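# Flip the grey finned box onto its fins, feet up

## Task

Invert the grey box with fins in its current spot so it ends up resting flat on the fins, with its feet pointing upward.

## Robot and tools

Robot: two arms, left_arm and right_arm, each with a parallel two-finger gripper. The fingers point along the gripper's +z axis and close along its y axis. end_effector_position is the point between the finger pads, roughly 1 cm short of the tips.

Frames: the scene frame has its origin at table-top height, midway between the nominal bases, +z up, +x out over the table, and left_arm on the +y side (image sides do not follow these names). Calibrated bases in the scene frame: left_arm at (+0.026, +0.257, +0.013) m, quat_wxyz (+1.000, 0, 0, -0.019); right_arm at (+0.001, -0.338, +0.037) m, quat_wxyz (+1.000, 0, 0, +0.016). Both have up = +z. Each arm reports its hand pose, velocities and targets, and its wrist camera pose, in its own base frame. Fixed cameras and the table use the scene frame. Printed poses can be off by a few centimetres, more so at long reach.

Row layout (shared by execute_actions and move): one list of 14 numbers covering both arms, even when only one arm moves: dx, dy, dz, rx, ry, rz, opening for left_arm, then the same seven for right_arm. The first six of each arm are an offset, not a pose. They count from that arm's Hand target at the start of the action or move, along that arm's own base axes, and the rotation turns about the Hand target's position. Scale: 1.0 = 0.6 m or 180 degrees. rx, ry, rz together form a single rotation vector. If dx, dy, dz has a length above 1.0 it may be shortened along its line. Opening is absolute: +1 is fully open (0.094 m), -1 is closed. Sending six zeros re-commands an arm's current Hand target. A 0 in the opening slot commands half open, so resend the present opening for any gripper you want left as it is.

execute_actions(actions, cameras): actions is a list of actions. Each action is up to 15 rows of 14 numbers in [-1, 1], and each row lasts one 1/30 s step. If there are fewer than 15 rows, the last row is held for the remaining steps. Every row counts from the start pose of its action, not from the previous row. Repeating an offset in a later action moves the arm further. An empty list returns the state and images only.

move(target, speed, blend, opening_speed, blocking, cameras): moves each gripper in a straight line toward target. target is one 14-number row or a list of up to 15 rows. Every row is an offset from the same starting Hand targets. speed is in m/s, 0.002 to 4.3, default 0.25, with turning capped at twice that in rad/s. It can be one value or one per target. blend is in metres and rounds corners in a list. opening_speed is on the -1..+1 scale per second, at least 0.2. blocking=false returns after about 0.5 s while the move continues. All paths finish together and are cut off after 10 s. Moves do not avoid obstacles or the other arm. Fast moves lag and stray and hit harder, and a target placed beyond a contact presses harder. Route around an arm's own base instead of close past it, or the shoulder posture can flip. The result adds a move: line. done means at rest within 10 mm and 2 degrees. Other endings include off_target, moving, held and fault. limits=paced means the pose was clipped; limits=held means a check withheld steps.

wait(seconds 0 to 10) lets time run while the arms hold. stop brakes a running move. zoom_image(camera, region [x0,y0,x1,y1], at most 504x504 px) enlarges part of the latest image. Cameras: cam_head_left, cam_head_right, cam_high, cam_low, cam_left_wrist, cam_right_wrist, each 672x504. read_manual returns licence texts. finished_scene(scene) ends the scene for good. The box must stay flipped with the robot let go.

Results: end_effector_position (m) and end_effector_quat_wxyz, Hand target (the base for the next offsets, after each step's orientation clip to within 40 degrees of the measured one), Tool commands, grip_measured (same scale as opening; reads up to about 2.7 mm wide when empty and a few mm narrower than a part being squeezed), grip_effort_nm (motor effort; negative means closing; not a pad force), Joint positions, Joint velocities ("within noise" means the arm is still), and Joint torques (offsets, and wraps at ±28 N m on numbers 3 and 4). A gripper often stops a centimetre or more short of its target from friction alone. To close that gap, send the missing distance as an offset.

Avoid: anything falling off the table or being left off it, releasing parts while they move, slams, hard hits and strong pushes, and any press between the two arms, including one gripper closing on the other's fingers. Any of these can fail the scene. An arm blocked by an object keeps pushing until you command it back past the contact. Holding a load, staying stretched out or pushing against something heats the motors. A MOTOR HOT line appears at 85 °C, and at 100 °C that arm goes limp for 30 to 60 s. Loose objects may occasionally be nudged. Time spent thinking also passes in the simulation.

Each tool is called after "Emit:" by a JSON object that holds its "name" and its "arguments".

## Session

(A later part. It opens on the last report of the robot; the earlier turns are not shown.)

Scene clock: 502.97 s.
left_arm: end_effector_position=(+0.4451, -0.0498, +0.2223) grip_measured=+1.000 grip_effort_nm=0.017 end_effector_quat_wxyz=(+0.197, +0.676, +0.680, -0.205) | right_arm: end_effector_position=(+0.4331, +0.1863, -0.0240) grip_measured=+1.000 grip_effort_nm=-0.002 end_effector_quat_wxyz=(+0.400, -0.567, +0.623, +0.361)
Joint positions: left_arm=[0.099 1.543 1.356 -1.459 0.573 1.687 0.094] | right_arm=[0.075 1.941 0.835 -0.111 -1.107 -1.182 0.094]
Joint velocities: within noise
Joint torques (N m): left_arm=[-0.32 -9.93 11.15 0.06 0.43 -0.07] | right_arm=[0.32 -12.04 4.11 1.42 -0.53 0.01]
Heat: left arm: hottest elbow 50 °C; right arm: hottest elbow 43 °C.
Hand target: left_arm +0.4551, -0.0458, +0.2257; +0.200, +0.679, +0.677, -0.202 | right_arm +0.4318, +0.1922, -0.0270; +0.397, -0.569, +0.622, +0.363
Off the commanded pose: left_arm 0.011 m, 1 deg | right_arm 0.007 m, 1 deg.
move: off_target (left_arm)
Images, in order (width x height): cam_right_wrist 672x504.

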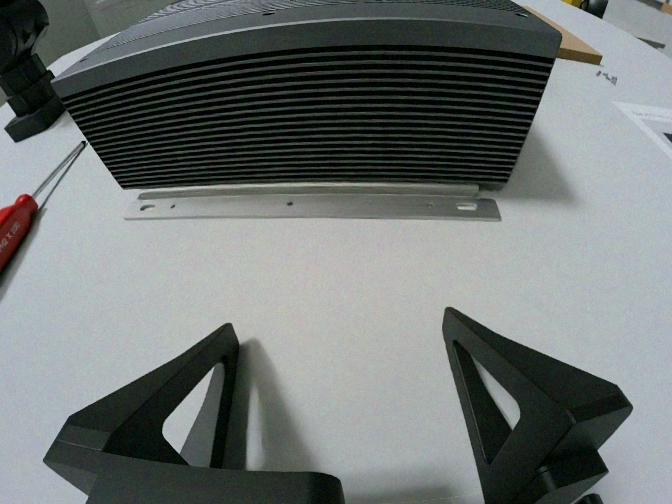

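Emit:
{"name": "move", "arguments": {"target": [[0,0,0,0,0,0,1,0,0.02,-0.012,0,0,0,1],[0,0,0,0,0,0,1,0.0,0.12,-0.013,0,0,0,1]], "speed": 0.08, "cameras": ["cam_right_wrist"]}}

Scene clock: 508.37 s.
left_arm: end_effector_position=(+0.4451, -0.0498, +0.2223) grip_measured=+1.000 grip_effort_nm=0.017 end_effector_quat_wxyz=(+0.197, +0.676, +0.680, -0.205) | right_arm: end_effector_position=(+0.4387, +0.2595, -0.0237) grip_measured=+1.000 grip_effort_nm=-0.007 end_effector_quat_wxyz=(-0.408, +0.572, -0.615, -0.357)
Joint positions: left_arm=[0.099 1.543 1.356 -1.459 0.573 1.687 0.094] | right_arm=[0.241 1.969 0.83 0.208 -1.032 -0.886 0.094]
Joint velocities: within noise
Joint torques (N m): left_arm=[-0.09 -9.93 11.17 0.08 0.44 -0.07] | right_arm=[0.79 -11.87 3.52 1.96 -0.21 0.14]
Heat: left arm: hottest elbow 50 °C; right arm: hottest elbow 42 °C.
Hand target: left_arm +0.4551, -0.0458, +0.2257; +0.200, +0.679, +0.677, -0.202 | right_arm +0.4318, +0.2641, -0.0347; -0.397, +0.569, -0.622, -0.363
Off the commanded pose: left_arm 0.011 m, 1 deg | right_arm 0.014 m, 2 deg.
move: off_target (left_arm, right_arm)
Images, in order (width x height): cam_right_wrist 672x504.

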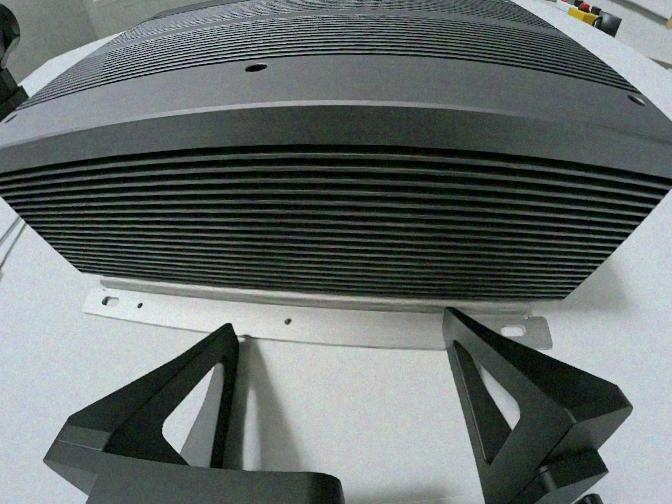

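Emit:
{"name": "move", "arguments": {"target": [0,0,0,0,0,0,1,0.008,0.17,0.0,0,0,0,1], "speed": 0.08, "cameras": ["cam_right_wrist","cam_head_left"]}}

Scene clock: 514.37 s.
left_arm: end_effector_position=(+0.4451, -0.0498, +0.2223) grip_measured=+1.000 grip_effort_nm=0.017 end_effector_quat_wxyz=(+0.197, +0.676, +0.680, -0.205) | right_arm: end_effector_position=(+0.4497, +0.3028, -0.0231) grip_measured=+1.000 grip_effort_nm=-0.002 end_effector_quat_wxyz=(+0.413, -0.539, +0.650, +0.341)
Joint positions: left_arm=[0.099 1.543 1.356 -1.459 0.573 1.687 0.094] | right_arm=[0.344 1.986 0.835 0.402 -0.894 -0.628 0.094]
Joint velocities: within noise
Joint torques (N m): left_arm=[-0.26 -9.99 11.18 0.02 0.43 -0.06] | right_arm=[8.64 -9 8.17 2.1 -0.16 0.15]
Heat: left arm: hottest elbow 50 °C; right arm: hottest elbow 42 °C.
Hand target: left_arm +0.4551, -0.0458, +0.2257; +0.200, +0.679, +0.677, -0.202 | right_arm +0.4364, +0.3661, -0.0348; +0.397, -0.569, +0.622, +0.363
Off the commanded pose: left_arm 0.011 m, 1 deg | right_arm 0.066 m, 6 deg.
move: off_target (left_arm, right_arm)
Images, in order (width x height): cam_head_left 672x504, cam_right_wrist 672x504.

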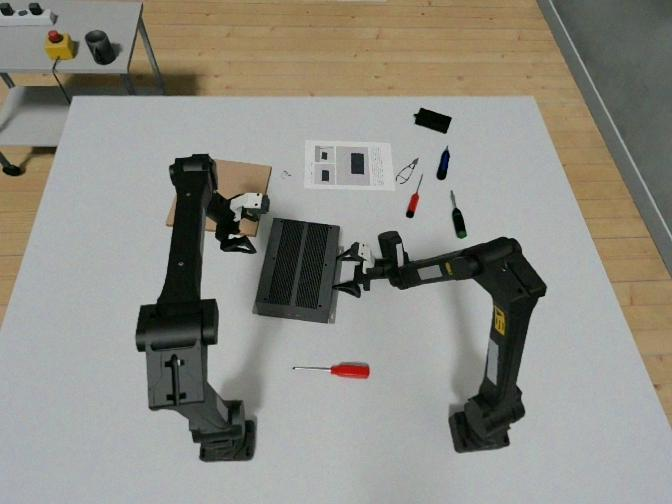

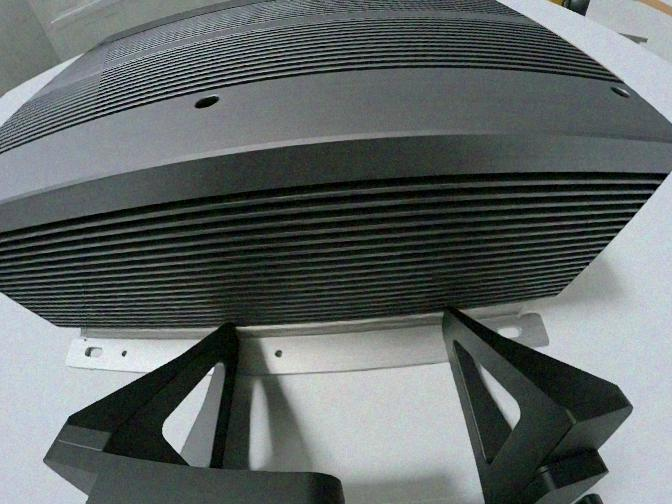

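Emit:
{"name": "move", "arguments": {"target": [[0,0.026,-0.193,-0.067,0,0,1,0,0,0.022,0,0,0,1],[0,0.026,-0.305,-0.067,0,0,1,0,0,0.022,0,0,0,1],[0,-0.04,-0.305,-0.067,0,0,1,0,0,0.022,0,0,0,1],[0,-0.107,-0.27,-0.067,0,0,1,0,0,0.022,0,0,0,1]], "speed": [0.2,0.1,0.06,0.08], "cameras": ["cam_left_wrist"]}}

Emit:
{"name": "move", "arguments": {"target": [[0,-0.098,0.08,0,0,0,1,0,0,0,0,0,0,1],[0,-0.153,0.11,0.028,0,0,1,0,0,0.01,0,0,0,1],[0,-0.175,0.169,0.107,0,0,1,0,0,0.015,0,0,0,1],[0,-0.208,0.21,0.167,0,0,1,0,0,0.02,0,0,0,1]], "speed": 0.06, "cameras": ["cam_left_wrist","cam_low"]}}

Scene clock: 541.97 s.
left_arm: end_effector_position=(+0.4604, -0.0507, +0.0470) grip_measured=+1.000 grip_effort_nm=0.017 end_effector_quat_wxyz=(+0.264, +0.656, +0.666, -0.237) | right_arm: end_effector_position=(+0.4497, +0.3029, -0.0229) grip_measured=+1.000 grip_effort_nm=-0.007 end_effector_quat_wxyz=(+0.412, -0.539, +0.651, +0.341)
Joint positions: left_arm=[0.139 1.773 1.098 -0.964 0.723 1.721 0.094] | right_arm=[0.344 1.984 0.835 0.397 -0.891 -0.628 0.094]
Joint velocities: within noise
Joint torques (N m): left_arm=[-9.64 -15.15 6.38 0.28 3.04 -1.1] | right_arm=[8.35 -12.28 8.08 1.4 -0.3 0.15]
Heat: left arm: hottest elbow 50 °C; right arm: hottest elbow 42 °C.
Hand target: left_arm +0.4550, -0.1101, +0.0636; +0.270, +0.654, +0.652, -0.272 | right_arm +0.4365, +0.3662, -0.0217; +0.397, -0.569, +0.622, +0.363
Off the commanded pose: left_arm 0.062 m, 4 deg | right_arm 0.065 m, 6 deg.
move: off_target (left_arm, right_arm)
Images, in order (width x height): cam_left_wrist 672x504.

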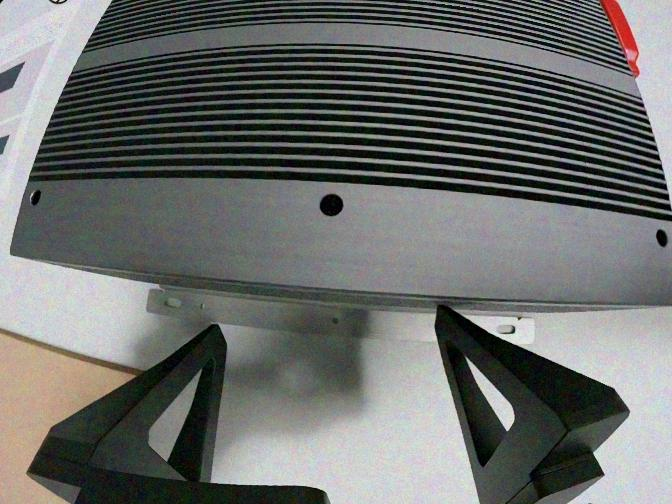

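Scene clock: 548.83 s.
left_arm: end_effector_position=(+0.4435, -0.2339, +0.1885) grip_measured=+1.000 grip_effort_nm=0.017 end_effector_quat_wxyz=(+0.084, +0.708, +0.694, -0.096) | right_arm: end_effector_position=(+0.4296, +0.3551, -0.0128) grip_measured=+1.000 grip_effort_nm=-0.007 end_effector_quat_wxyz=(+0.393, -0.567, +0.628, +0.361)
Joint positions: left_arm=[-0.402 1.613 1.409 -1.284 0.242 1.178 0.094] | right_arm=[0.451 1.975 0.876 0.353 -0.882 -0.611 0.094]
Joint velocities: within noise
Joint torques (N m): left_arm=[-0.09 -11.63 10.54 1.17 0.35 -0.32] | right_arm=[1.03 -13.04 6.65 1.78 -0.45 0.04]
Heat: left arm: hottest elbow 51 °C; right arm: hottest elbow 42 °C.
Hand target: left_arm +0.4550, -0.2349, +0.1897; +0.091, +0.702, +0.701, -0.093 | right_arm +0.4364, +0.3661, -0.0098; +0.396, -0.569, +0.622, +0.363
Off the commanded pose: left_arm 0.012 m, 1 deg | right_arm 0.013 m, 1 deg.
move: off_target (left_arm, right_arm)
Images, in order (width x height): cam_low 672x504, cam_left_wrist 672x504.

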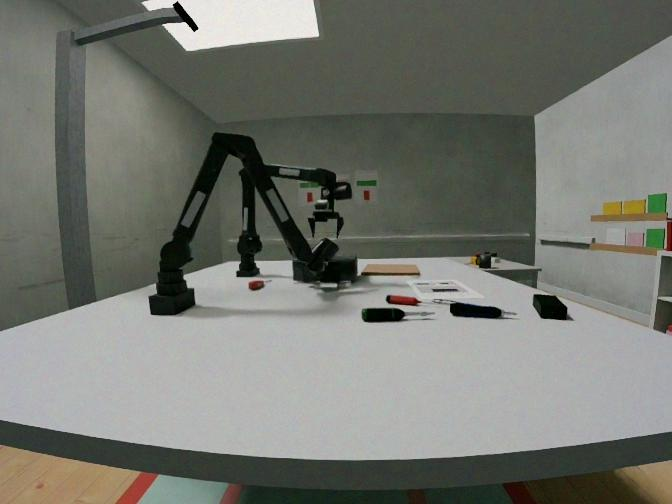

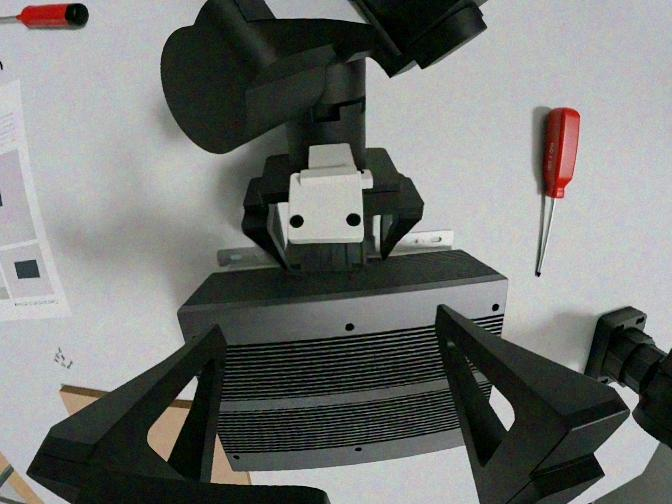

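Emit:
{"name": "move", "arguments": {"target": [[0,0.05,0.1,0,0,0,1,0,-0.01,0,0,0,0,1],[0,0.33,0.1,-0.1,0,0,1,0,-0.01,0,0,0,0,1]], "speed": 0.25, "cameras": ["cam_left_wrist","cam_head_left","cam_right_wrist"]}}

Scene clock: 573.30 s.
left_arm: end_effector_position=(+0.4479, -0.0366, +0.2500) grip_measured=+1.000 grip_effort_nm=0.017 end_effector_quat_wxyz=(+0.200, +0.675, +0.682, -0.199) | right_arm: end_effector_position=(+0.4287, +0.3555, -0.0122) grip_measured=+1.000 grip_effort_nm=-0.012 end_effector_quat_wxyz=(+0.392, -0.567, +0.626, +0.364)
Joint positions: left_arm=[0.127 1.537 1.424 -1.535 0.568 1.709 0.094] | right_arm=[0.451 1.975 0.876 0.353 -0.889 -0.611 0.094]
Joint velocities: within noise
Joint torques (N m): left_arm=[-0.97 -9.76 10.51 0.06 0.61 -0.04] | right_arm=[-0.32 -13.57 6.09 1.44 -0.56 -0.06]
Heat: left arm: hottest elbow 52 °C; right arm: hottest elbow 42 °C.
Hand target: left_arm +0.4550, -0.0369, +0.2496; +0.200, +0.679, +0.677, -0.202 | right_arm +0.4364, +0.3601, -0.0098; +0.396, -0.569, +0.622, +0.363
Off the commanded pose: left_arm 0.007 m, 1 deg | right_arm 0.009 m, 1 deg.
move: done
Images, in order (width x height): cam_head_left 672x504, cam_left_wrist 672x504, cam_right_wrist 672x504.

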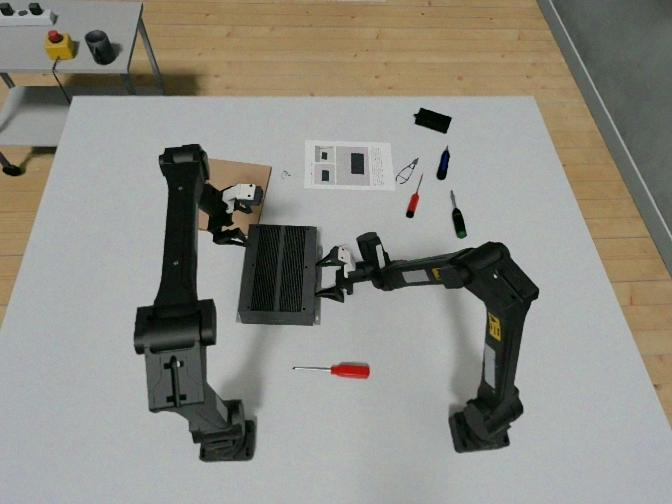

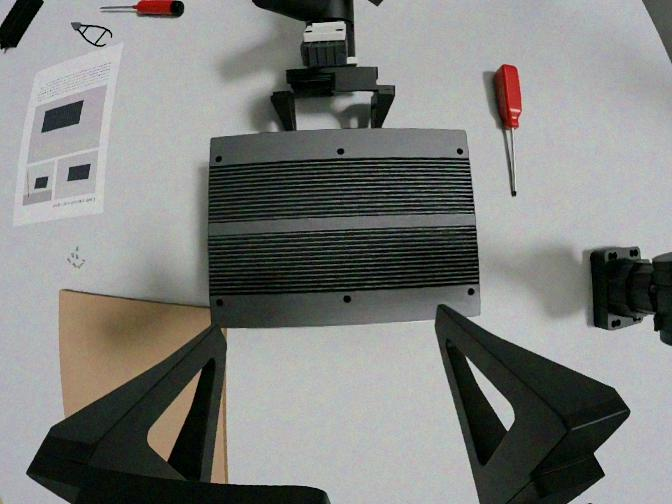

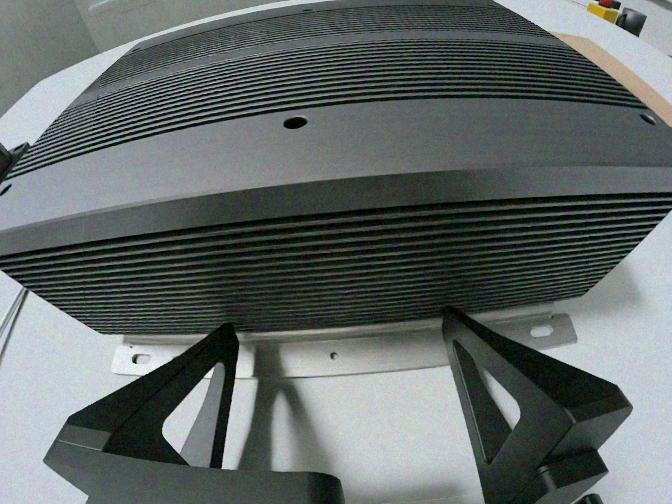

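Emit:
{"name": "move", "arguments": {"target": [[0,0.128,-0.216,-0.161,0,0,1,0,0,0,0,0,0,1],[0,0.128,-0.329,-0.161,0,0,1,0,0,0,0,0,0,1],[0,-0.0385,-0.329,-0.161,0,0,1,0,0,0,0,0,0,1],[0,-0.2385,-0.32,-0.161,0,0,1,0,0,0,0,0,0,1]], "speed": [0.2,0.12,0.06,0.06], "cameras": ["cam_left_wrist"]}}

Scene clock: 594.10 s.
left_arm: end_effector_position=(+0.4785, -0.0289, +0.0712) grip_measured=+1.000 grip_effort_nm=0.027 end_effector_quat_wxyz=(+0.398, +0.594, +0.652, -0.253) | right_arm: end_effector_position=(+0.4368, +0.3278, -0.0167) grip_measured=+1.000 grip_effort_nm=-0.007 end_effector_quat_wxyz=(+0.390, -0.548, +0.646, +0.362)
Joint positions: left_arm=[0.243 1.766 1.058 -0.831 0.982 1.705 0.094] | right_arm=[0.395 1.971 0.857 0.339 -0.902 -0.611 0.094]
Joint velocities: within noise
Joint torques (N m): left_arm=[-21.95 -10.99 3.33 0.29 3.87 -1.29] | right_arm=[3.78 -13.86 6.89 2.17 -0.07 -0.02]
Heat: left arm: hottest elbow 52 °C; right arm: hottest elbow 41 °C.
Hand target: left_arm +0.4550, -0.1800, +0.0577; +0.363, +0.607, +0.605, -0.365 | right_arm +0.4363, +0.3602, -0.0097; +0.396, -0.569, +0.622, +0.364
Off the commanded pose: left_arm 0.154 m, 15 deg | right_arm 0.033 m, 4 deg.
move: off_target (left_arm, right_arm)
Images, in order (width x height): cam_left_wrist 672x504.

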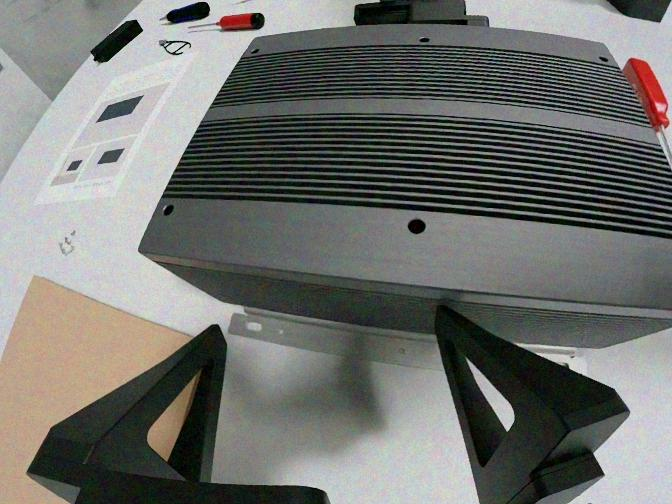

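Emit:
{"name": "move", "arguments": {"target": [[-0.06,0.32,0,0,0,0,1,0,0,0,0,0,0,1],[-0.06,0.2,0,0,0,0,1,0,0,0,0,0,0,1],[-0.065,0.02,-0.005,0,0,0,1,0,0,0,0,0,0,1]], "speed": [0.2,0.06,0.06], "cameras": ["cam_left_wrist","cam_right_wrist"]}}

Scene clock: 607.17 s.
left_arm: end_effector_position=(+0.4432, -0.0256, +0.0757) grip_measured=+1.000 grip_effort_nm=0.037 end_effector_quat_wxyz=(+0.401, +0.599, +0.647, -0.247) | right_arm: end_effector_position=(+0.4368, +0.3276, -0.0166) grip_measured=+1.000 grip_effort_nm=-0.007 end_effector_quat_wxyz=(+0.390, -0.548, +0.646, +0.362)
Joint positions: left_arm=[0.271 1.689 0.965 -0.846 0.981 1.764 0.094] | right_arm=[0.395 1.971 0.857 0.339 -0.902 -0.611 0.094]
Joint velocities: within noise
Joint torques (N m): left_arm=[-21.6 -8.64 2.3 0.31 3.78 -1.23] | right_arm=[4.13 -12.98 6.99 2.14 -0.05 -0.03]
Heat: left arm: hottest elbow 49 °C; right arm: hottest elbow 40 °C.
Hand target: left_arm +0.4160, -0.1680, +0.0546; +0.363, +0.607, +0.605, -0.365 | right_arm +0.4365, +0.3601, -0.0096; +0.397, -0.569, +0.622, +0.363
Off the commanded pose: left_arm 0.146 m, 15 deg | right_arm 0.033 m, 4 deg.
move: off_target (left_arm, right_arm)
Images, in order (width x height): cam_left_wrist 672x504, cam_right_wrist 672x504.

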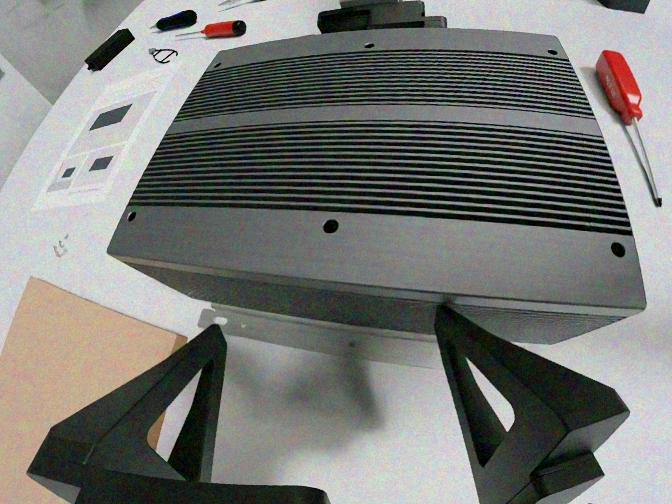

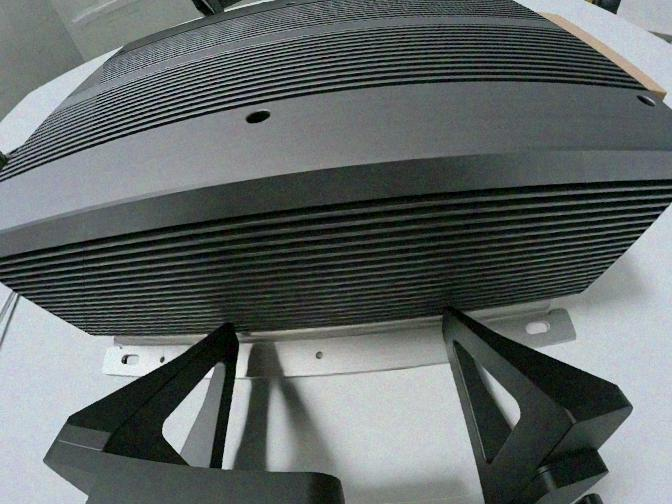

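Emit:
{"name": "move", "arguments": {"target": [[-0.02,0.22,0,0,0,-0.07,1,0,0,0,0,0,0,1],[-0.02,0.0,-0.01,0,0,-0.07,1,0,0,0,0,0,0,1],[-0.02,-0.02,0.06,0,0,-0.07,1,0,0,0,0,0,0,1]], "speed": [0.15,0.06,0.06], "cameras": ["cam_left_wrist","cam_right_wrist"]}}

Scene clock: 630.63 s.
left_arm: end_effector_position=(+0.4199, -0.0613, +0.0762) grip_measured=+1.000 grip_effort_nm=0.022 end_effector_quat_wxyz=(+0.336, +0.651, +0.593, -0.334) | right_arm: end_effector_position=(+0.4432, +0.3025, -0.0167) grip_measured=+1.000 grip_effort_nm=-0.002 end_effector_quat_wxyz=(+0.396, -0.537, +0.655, +0.355)
Joint positions: left_arm=[0.191 1.778 1.077 -1.206 0.947 2.027 0.094] | right_arm=[0.343 1.96 0.836 0.334 -0.914 -0.63 0.094]
Joint velocities: within noise
Joint torques (N m): left_arm=[-19.66 -13.16 5.03 -0.84 4.28 -0.75] | right_arm=[8.64 -12.57 7.61 2.48 0.31 0.07]
Heat: left arm: hottest wrist yaw 62 °C; right arm: hottest elbow 40 °C.
Hand target: left_arm +0.4040, -0.1800, +0.0906; +0.321, +0.670, +0.535, -0.403 | right_arm +0.4365, +0.3602, -0.0096; +0.397, -0.569, +0.622, +0.363
Off the commanded pose: left_arm 0.121 m, 11 deg | right_arm 0.058 m, 5 deg.
move: off_target (left_arm, right_arm)
Images, in order (width x height): cam_left_wrist 672x504, cam_right_wrist 672x504.

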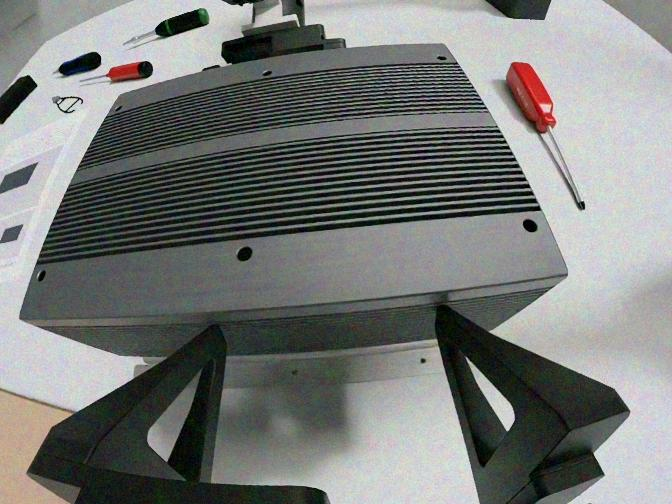

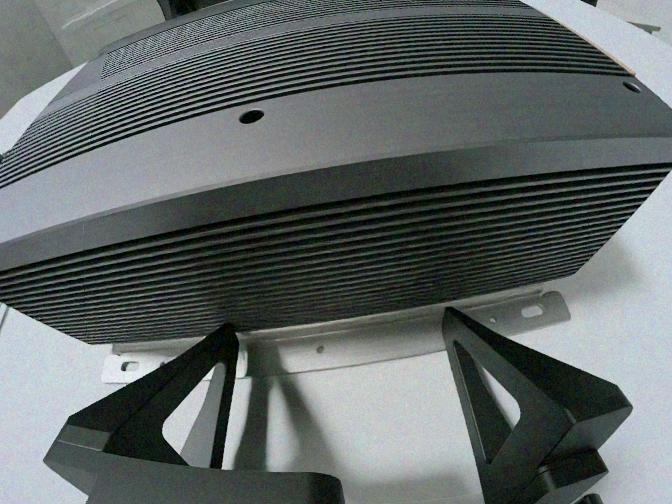

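Emit:
{"name": "move", "arguments": {"target": [[0,-0.02,0.05,0,0,0,1,0,0,0,0,0,0,1]], "speed": 0.06, "cameras": ["cam_left_wrist"]}}

Scene clock: 640.67 s.
left_arm: end_effector_position=(+0.4197, -0.0958, +0.1291) grip_measured=+1.000 grip_effort_nm=0.027 end_effector_quat_wxyz=(+0.350, +0.654, +0.580, -0.338) | right_arm: end_effector_position=(+0.4440, +0.2972, -0.0202) grip_measured=+1.000 grip_effort_nm=-0.002 end_effector_quat_wxyz=(+0.397, -0.538, +0.658, +0.346)
Joint positions: left_arm=[0.118 1.673 1.093 -1.245 0.995 1.948 0.094] | right_arm=[0.336 1.961 0.83 0.332 -0.902 -0.648 0.094]
Joint velocities: within noise
Joint torques (N m): left_arm=[-17.32 -9.29 6.27 0.16 2.93 -0.79] | right_arm=[9 -12.45 7.83 2.39 -0.25 0.3]
Heat: left arm: hottest wrist yaw 69 °C; right arm: hottest elbow 40 °C.
Hand target: left_arm +0.4040, -0.1921, +0.1207; +0.321, +0.670, +0.535, -0.403 | right_arm +0.4365, +0.3601, -0.0097; +0.397, -0.569, +0.622, +0.363
Off the commanded pose: left_arm 0.098 m, 10 deg | right_arm 0.064 m, 6 deg.
move: off_target (left_arm, right_arm)
Images, in order (width x height): cam_left_wrist 672x504.

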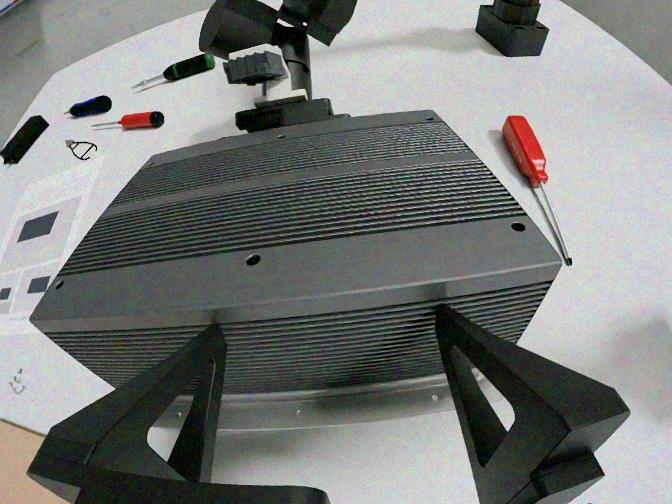

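Emit:
{"name": "move", "arguments": {"target": [[0,-0.05,0.069,0.09,0,0,1,0,0,0.01,0,0,0,1],[0,-0.093,0.115,0.18,0,0,1,0,0,0.015,0,0,0,1]], "speed": 0.05, "cameras": ["cam_left_wrist","cam_low"]}}

Scene clock: 660.37 s.
left_arm: end_effector_position=(+0.3928, -0.2401, +0.1816) grip_measured=+1.000 grip_effort_nm=0.027 end_effector_quat_wxyz=(+0.118, +0.732, +0.626, -0.241) | right_arm: end_effector_position=(+0.4283, +0.3386, -0.0123) grip_measured=+1.000 grip_effort_nm=-0.007 end_effector_quat_wxyz=(+0.386, -0.558, +0.641, +0.360)
Joint positions: left_arm=[-0.354 1.578 1.296 -1.324 0.543 1.384 0.094] | right_arm=[0.423 1.953 0.853 0.323 -0.886 -0.616 0.094]
Joint velocities: within noise
Joint torques (N m): left_arm=[-1.49 -10.52 11.93 0.03 0.37 -0.32] | right_arm=[1.79 -13.74 7.73 1.84 -0.63 0]
Heat: left arm: hottest wrist yaw 60 °C; right arm: hottest elbow 41 °C.
Hand target: left_arm +0.4040, -0.2479, +0.1897; +0.121, +0.733, +0.626, -0.237 | right_arm +0.4365, +0.3602, -0.0006; +0.397, -0.569, +0.622, +0.363
Off the commanded pose: left_arm 0.016 m, 1 deg | right_arm 0.026 m, 3 deg.
move: off_target (left_arm, right_arm)
Images, in order (width x height): cam_low 672x504, cam_left_wrist 672x504.

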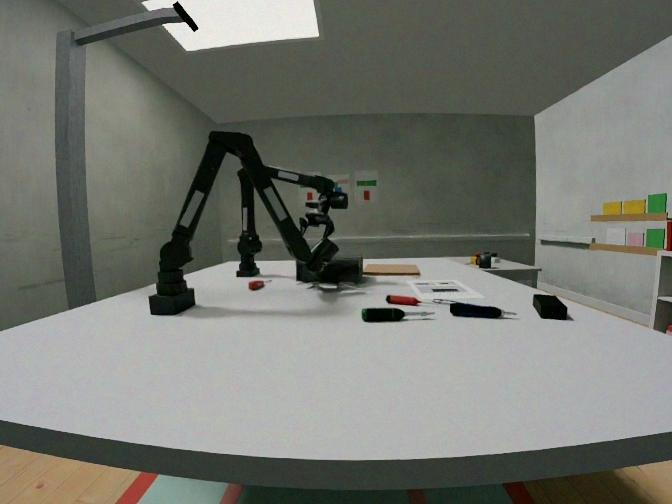

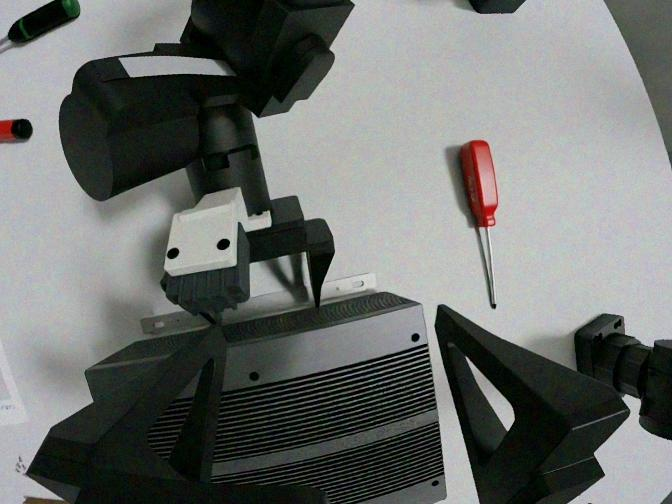

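Emit:
{"name": "move", "arguments": {"target": [[0,0.1,0.15,0,0,0,1,0,0,-0.012,0,0,0,1],[0.077,0.563,0.0,-0.086,0.347,0.408,1,0,0,-0.012,0,0,0,1]], "speed": 0.3, "cameras": ["cam_left_wrist","cam_head_left","cam_right_wrist"]}}

Scene clock: 707.23 s.
left_arm: end_effector_position=(+0.4437, +0.0845, +0.1907) grip_measured=+1.000 grip_effort_nm=0.027 end_effector_quat_wxyz=(+0.060, -0.024, +0.878, -0.473) | right_arm: end_effector_position=(+0.4284, +0.3387, -0.0129) grip_measured=+1.000 grip_effort_nm=-0.002 end_effector_quat_wxyz=(+0.386, -0.558, +0.641, +0.361)
Joint positions: left_arm=[0.495 1.754 1.377 -1.67 0.912 0.677 0.094] | right_arm=[0.423 1.956 0.854 0.325 -0.887 -0.616 0.094]
Joint velocities: within noise
Joint torques (N m): left_arm=[-0.56 -12.1 9.59 -0.53 0.67 -0.26] | right_arm=[1.96 -11.81 7.61 2.37 -0.62 -0.01]
Heat: left arm: hottest elbow 53 °C; right arm: hottest elbow 42 °C.
Hand target: left_arm +0.4501, +0.0901, +0.1896; +0.000, -0.001, +0.857, -0.515 | right_arm +0.4364, +0.3601, -0.0079; +0.397, -0.569, +0.622, +0.364
Off the commanded pose: left_arm 0.009 m, 9 deg | right_arm 0.023 m, 3 deg.
joint sent to its limit (left arm) — joint 4 (wrist pitch), lower limit. The joint targets are off in orientation, not in position.
move: off_target (left_arm, right_arm)
Images, in order (width x height): cam_head_left 672x504, cam_left_wrist 672x504, cam_right_wrist 672x504.

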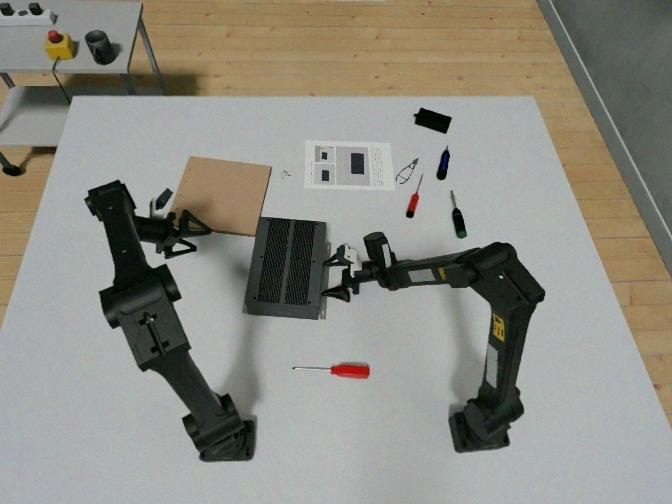

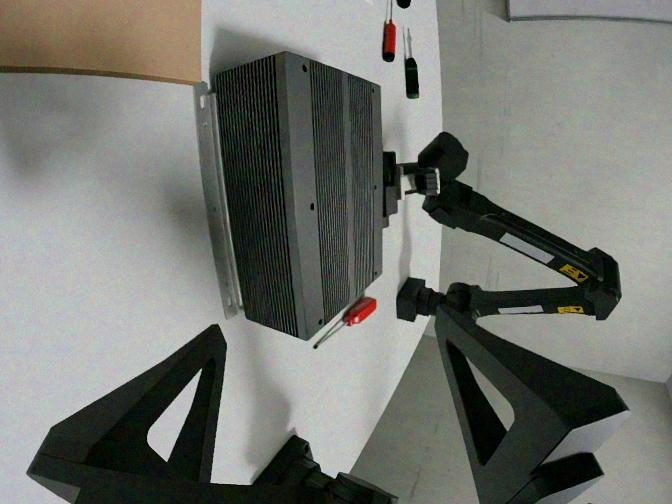

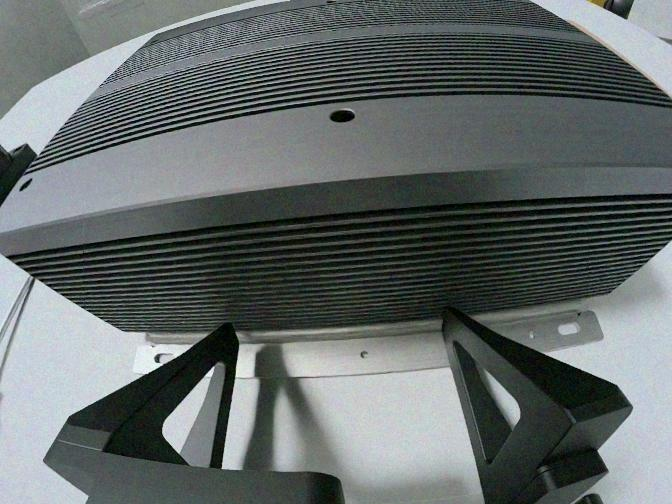

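Emit:
{"name": "move", "arguments": {"target": [[0.02,-0.075,-0.183,0,0,0,0.4,0,0.05,0,0,0,0,1],[0.02,-0.075,-0.279,0,0,0,0.4,0,0.05,0,0,0,0,1]], "speed": 0.15, "cameras": ["cam_left_wrist","cam_right_wrist"]}}

Scene clock: 746.53 s.
left_arm: end_effector_position=(+0.4611, +0.0485, +0.0315) grip_measured=+0.403 grip_effort_nm=-0.125 end_effector_quat_wxyz=(+0.002, -0.006, +0.858, -0.513) | right_arm: end_effector_position=(+0.4317, +0.3400, -0.0165) grip_measured=+1.000 grip_effort_nm=-0.007 end_effector_quat_wxyz=(+0.384, -0.548, +0.651, +0.357)
Joint positions: left_arm=[0.411 2.069 1.328 -1.456 0.946 0.725 0.066] | right_arm=[0.428 1.964 0.856 0.342 -0.865 -0.583 0.094]
Joint velocities: within noise
Joint torques (N m): left_arm=[-1.38 -13.98 6.06 -0.14 0.62 0] | right_arm=[6.36 -11.69 9.26 3 0.06 0.26]
Heat: left arm: hottest elbow 49 °C; right arm: hottest elbow 42 °C.
Hand target: left_arm +0.4622, +0.0450, +0.0222; +0.000, -0.001, +0.857, -0.515 | right_arm +0.4364, +0.3902, -0.0079; +0.397, -0.569, +0.622, +0.364
Off the commanded pose: left_arm 0.010 m, 1 deg | right_arm 0.051 m, 4 deg.
move: off_target (right_arm)
Images, in order (width x height): cam_left_wrist 672x504, cam_right_wrist 672x504.

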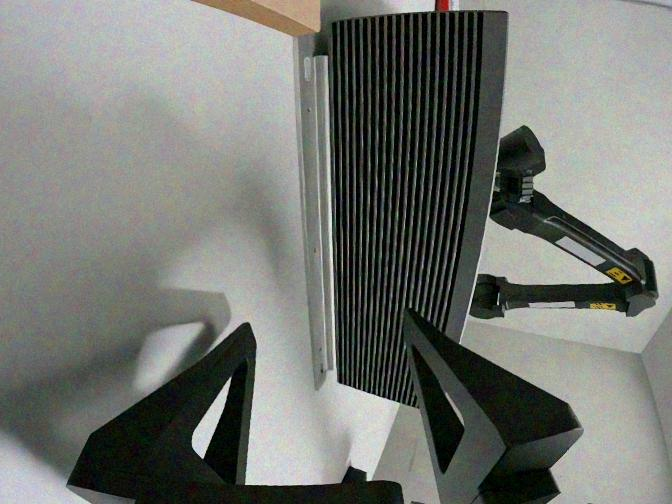

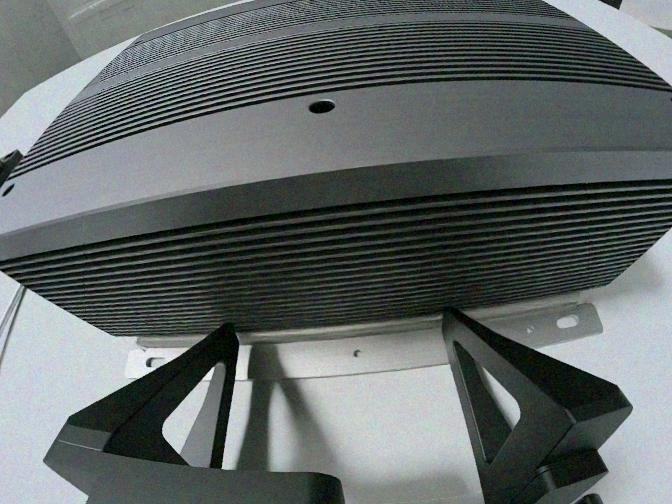

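Emit:
{"name": "zoom_image", "arguments": {"camera": "cam_left_wrist", "region": [280, 320, 380, 410]}}

Scaled by 5.040 from the camera's 672x504 image, which has a finer 960x720 frame.

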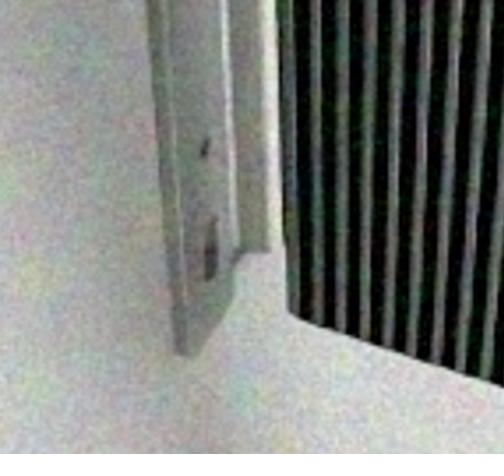

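Emit:
{"name": "move", "arguments": {"target": [[0,-0.242,0,0,0,0,0.4,0,0,0,0,0,0,1],[0,-0.292,0.013,0,0,0,0.4,0,0,0,0,0,0,1],[0,-0.325,0.115,0,0,0,0.4,0,0,0.005,0,0,0,1]], "speed": 0.06, "cameras": ["cam_left_wrist","cam_low"]}}

Scene clock: 764.23 s.
left_arm: end_effector_position=(+0.4786, -0.0456, +0.0808) grip_measured=+0.399 grip_effort_nm=0.076 end_effector_quat_wxyz=(+0.060, -0.071, +0.866, -0.492) | right_arm: end_effector_position=(+0.4382, +0.3321, -0.0177) grip_measured=+1.000 grip_effort_nm=-0.002 end_effector_quat_wxyz=(+0.386, -0.538, +0.663, +0.349)
Joint positions: left_arm=[0.219 1.783 1.09 -0.905 1.036 0.071 0.066] | right_arm=[0.413 1.963 0.853 0.343 -0.848 -0.572 0.094]
Joint velocities: within noise
Joint torques (N m): left_arm=[-16.73 -14.15 6.22 -0.84 2.36 -0.15] | right_arm=[7 -12.63 9.07 2.74 -0.69 0.1]
Heat: left arm: hottest elbow 47 °C; right arm: hottest elbow 41 °C.
Hand target: left_arm +0.4621, -0.1500, +0.0913; +0.000, -0.001, +0.857, -0.515 | right_arm +0.4364, +0.3900, -0.0049; +0.397, -0.569, +0.622, +0.364
Off the commanded pose: left_arm 0.106 m, 11 deg | right_arm 0.060 m, 6 deg.
move: off_target (left_arm, right_arm)
Images, in order (width x height): cam_low 672x504, cam_left_wrist 672x504.

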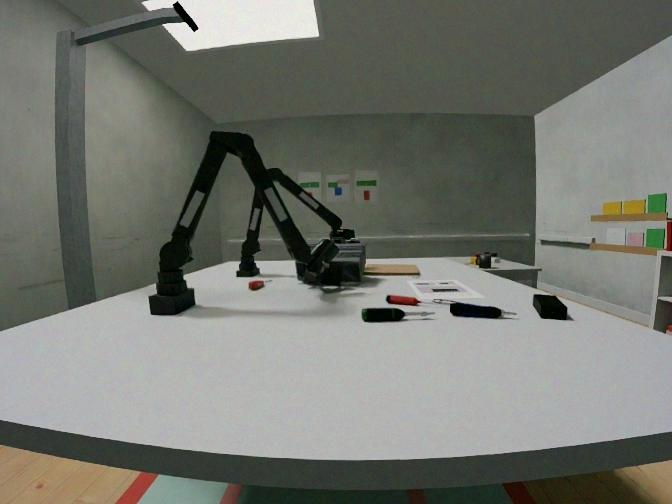

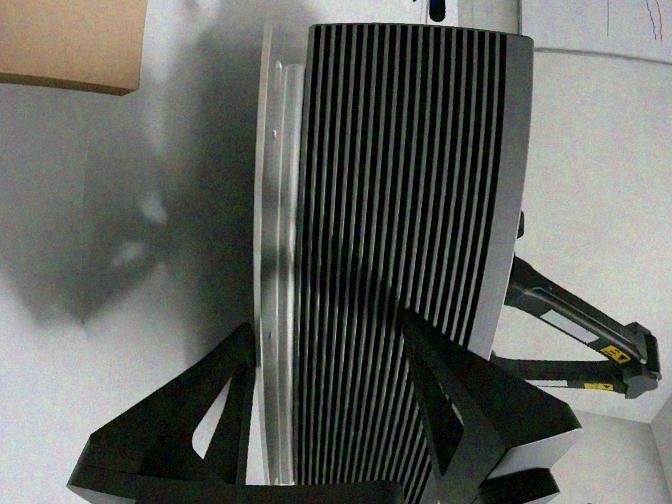

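Emit:
{"name": "move", "arguments": {"target": [[0,-0.015,0.04,0,0,0,0.4,0,0,0.0,0,0,0,1]], "speed": 0.06, "cameras": ["cam_left_wrist"]}}

Scene clock: 778.93 s.
left_arm: end_effector_position=(+0.4782, -0.0884, +0.1297) grip_measured=+0.399 grip_effort_nm=0.076 end_effector_quat_wxyz=(+0.058, -0.041, +0.857, -0.510) | right_arm: end_effector_position=(+0.4404, +0.3297, -0.0172) grip_measured=+1.000 grip_effort_nm=-0.007 end_effector_quat_wxyz=(+0.390, -0.541, +0.663, +0.342)
Joint positions: left_arm=[0.135 1.698 1.107 -0.931 1.078 0.01 0.066] | right_arm=[0.409 1.959 0.852 0.343 -0.839 -0.584 0.094]
Joint velocities: within noise
Joint torques (N m): left_arm=[-12.4 -10.87 6.93 0.18 0.72 -0.24] | right_arm=[7.47 -11.93 9.31 2.66 -1.07 0.21]
Heat: left arm: hottest elbow 47 °C; right arm: hottest elbow 44 °C.
Hand target: left_arm +0.4621, -0.1590, +0.1152; +0.000, -0.001, +0.857, -0.515 | right_arm +0.4365, +0.3902, -0.0048; +0.397, -0.569, +0.622, +0.363
Off the commanded pose: left_arm 0.074 m, 8 deg | right_arm 0.062 m, 6 deg.
move: off_target (left_arm, right_arm)
Images, in order (width x height): cam_left_wrist 672x504.

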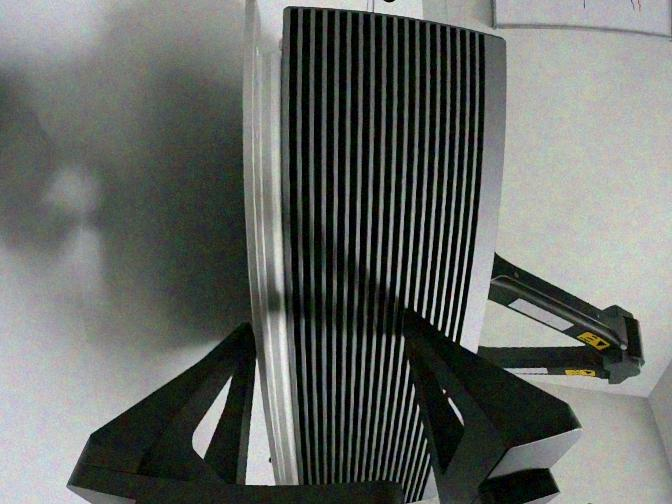

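Emit:
{"name": "move", "arguments": {"target": [0,0,0,0,0,0,-1,0,0,0,0,0,0,1], "opening_speed": 0.5, "cameras": ["cam_left_wrist","cam_low","cam_high"]}}

Scene clock: 786.13 s.
left_arm: end_effector_position=(+0.4781, -0.0895, +0.1333) grip_measured=+0.204 grip_effort_nm=-1.013 end_effector_quat_wxyz=(+0.058, -0.040, +0.856, -0.513) | right_arm: end_effector_position=(+0.4404, +0.3296, -0.0173) grip_measured=+1.000 grip_effort_nm=-0.007 end_effector_quat_wxyz=(+0.390, -0.541, +0.663, +0.341)
Joint positions: left_arm=[0.134 1.693 1.109 -0.937 1.084 0.009 0.057] | right_arm=[0.409 1.959 0.851 0.343 -0.838 -0.584 0.094]
Joint velocities: within noise
Joint torques (N m): left_arm=[-12.28 -10.46 6.75 0.4 0.49 -0.24] | right_arm=[7.41 -11.87 9.37 2.7 -1.11 0.19]
Heat: left arm: hottest elbow 46 °C; right arm: hottest elbow 43 °C.
Hand target: left_arm +0.4621, -0.1590, +0.1153; +0.000, -0.001, +0.857, -0.515 | right_arm +0.4364, +0.3902, -0.0049; +0.397, -0.569, +0.622, +0.364
Off the commanded pose: left_arm 0.074 m, 8 deg | right_arm 0.062 m, 6 deg.
move: off_target (left_arm, right_arm)
Images, in order (width x height): cam_high 672x504, cam_low 672x504, cam_left_wrist 672x504.

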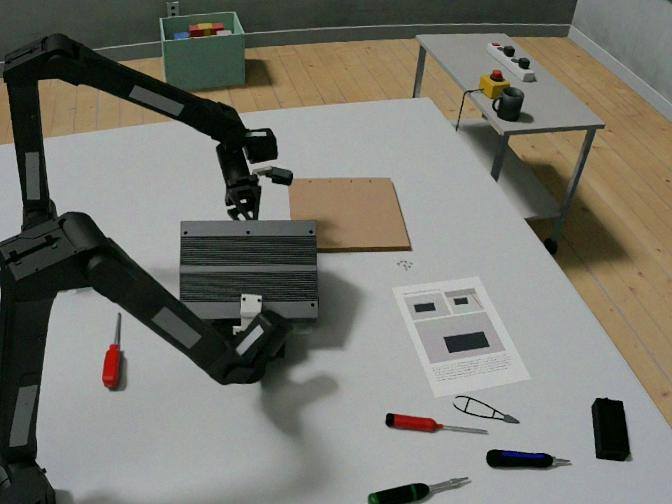

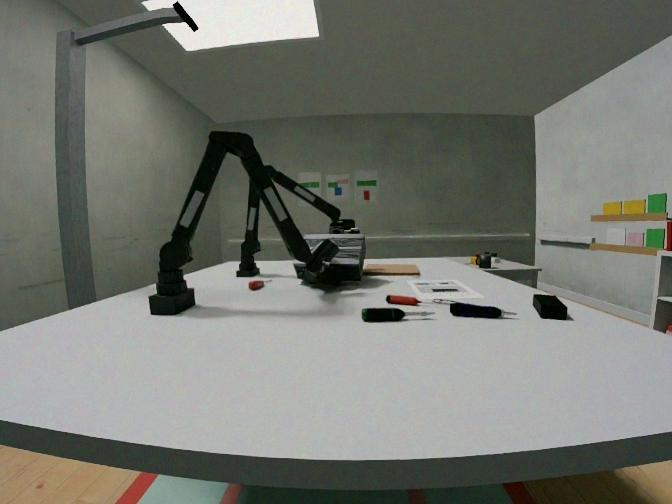

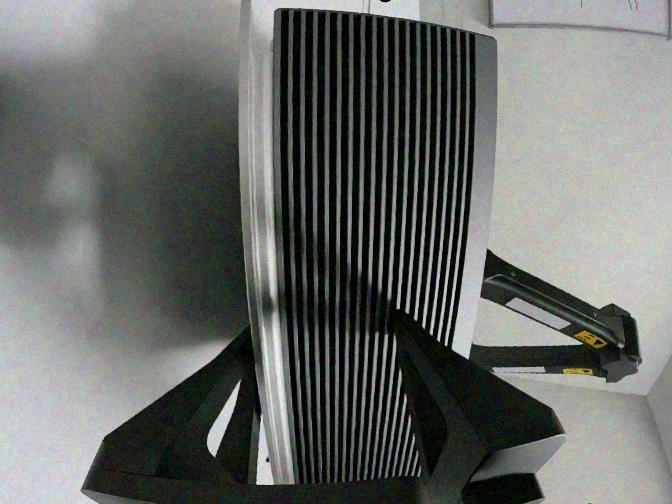

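Emit:
{"name": "move", "arguments": {"target": [[0.015,0.023,0.118,0.05,0,0,-1,0,-0.02,0,0,0,0,1],[0.02,-0.015,0.141,0.105,0,0,-1,0,-0.04,0.005,0,0,0,1]], "speed": 0.06, "cameras": ["cam_left_wrist","cam_low"]}}

Scene clock: 811.60 s.
left_arm: end_effector_position=(+0.4774, -0.1143, +0.1843) grip_measured=-0.809 grip_effort_nm=-0.999 end_effector_quat_wxyz=(+0.017, -0.031, +0.937, -0.349) | right_arm: end_effector_position=(+0.4360, +0.3279, -0.0239) grip_measured=+1.000 grip_effort_nm=-0.007 end_effector_quat_wxyz=(+0.390, -0.553, +0.650, +0.346)
Joint positions: left_arm=[-0.004 1.597 1.28 -1.178 0.71 -0.099 0.009] | right_arm=[0.404 1.976 0.85 0.345 -0.865 -0.627 0.094]
Joint velocities: within noise
Joint torques (N m): left_arm=[-9.11 -12.45 11.02 0.24 2.02 -0.57] | right_arm=[4.42 -15.44 7.87 1.37 -1.28 0.22]
Heat: left arm: hottest elbow 47 °C; right arm: hottest elbow 42 °C.
Hand target: left_arm +0.4741, -0.1681, +0.1999; +0.000, -0.001, +0.930, -0.367 | right_arm +0.4364, +0.3661, -0.0020; +0.396, -0.569, +0.622, +0.363
Off the commanded pose: left_arm 0.056 m, 5 deg | right_arm 0.044 m, 4 deg.
move: off_target (left_arm, right_arm)
Images, in order (width x height): cam_low 672x504, cam_left_wrist 672x504.

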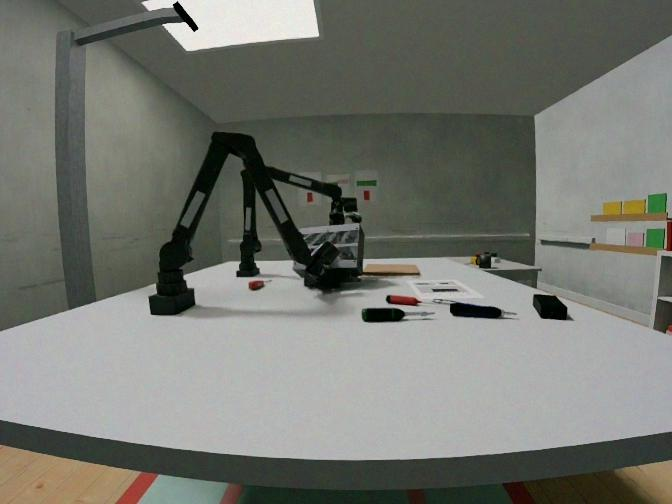

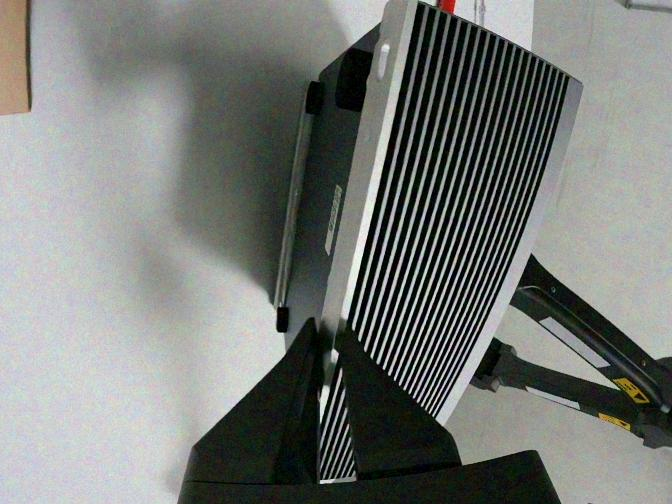

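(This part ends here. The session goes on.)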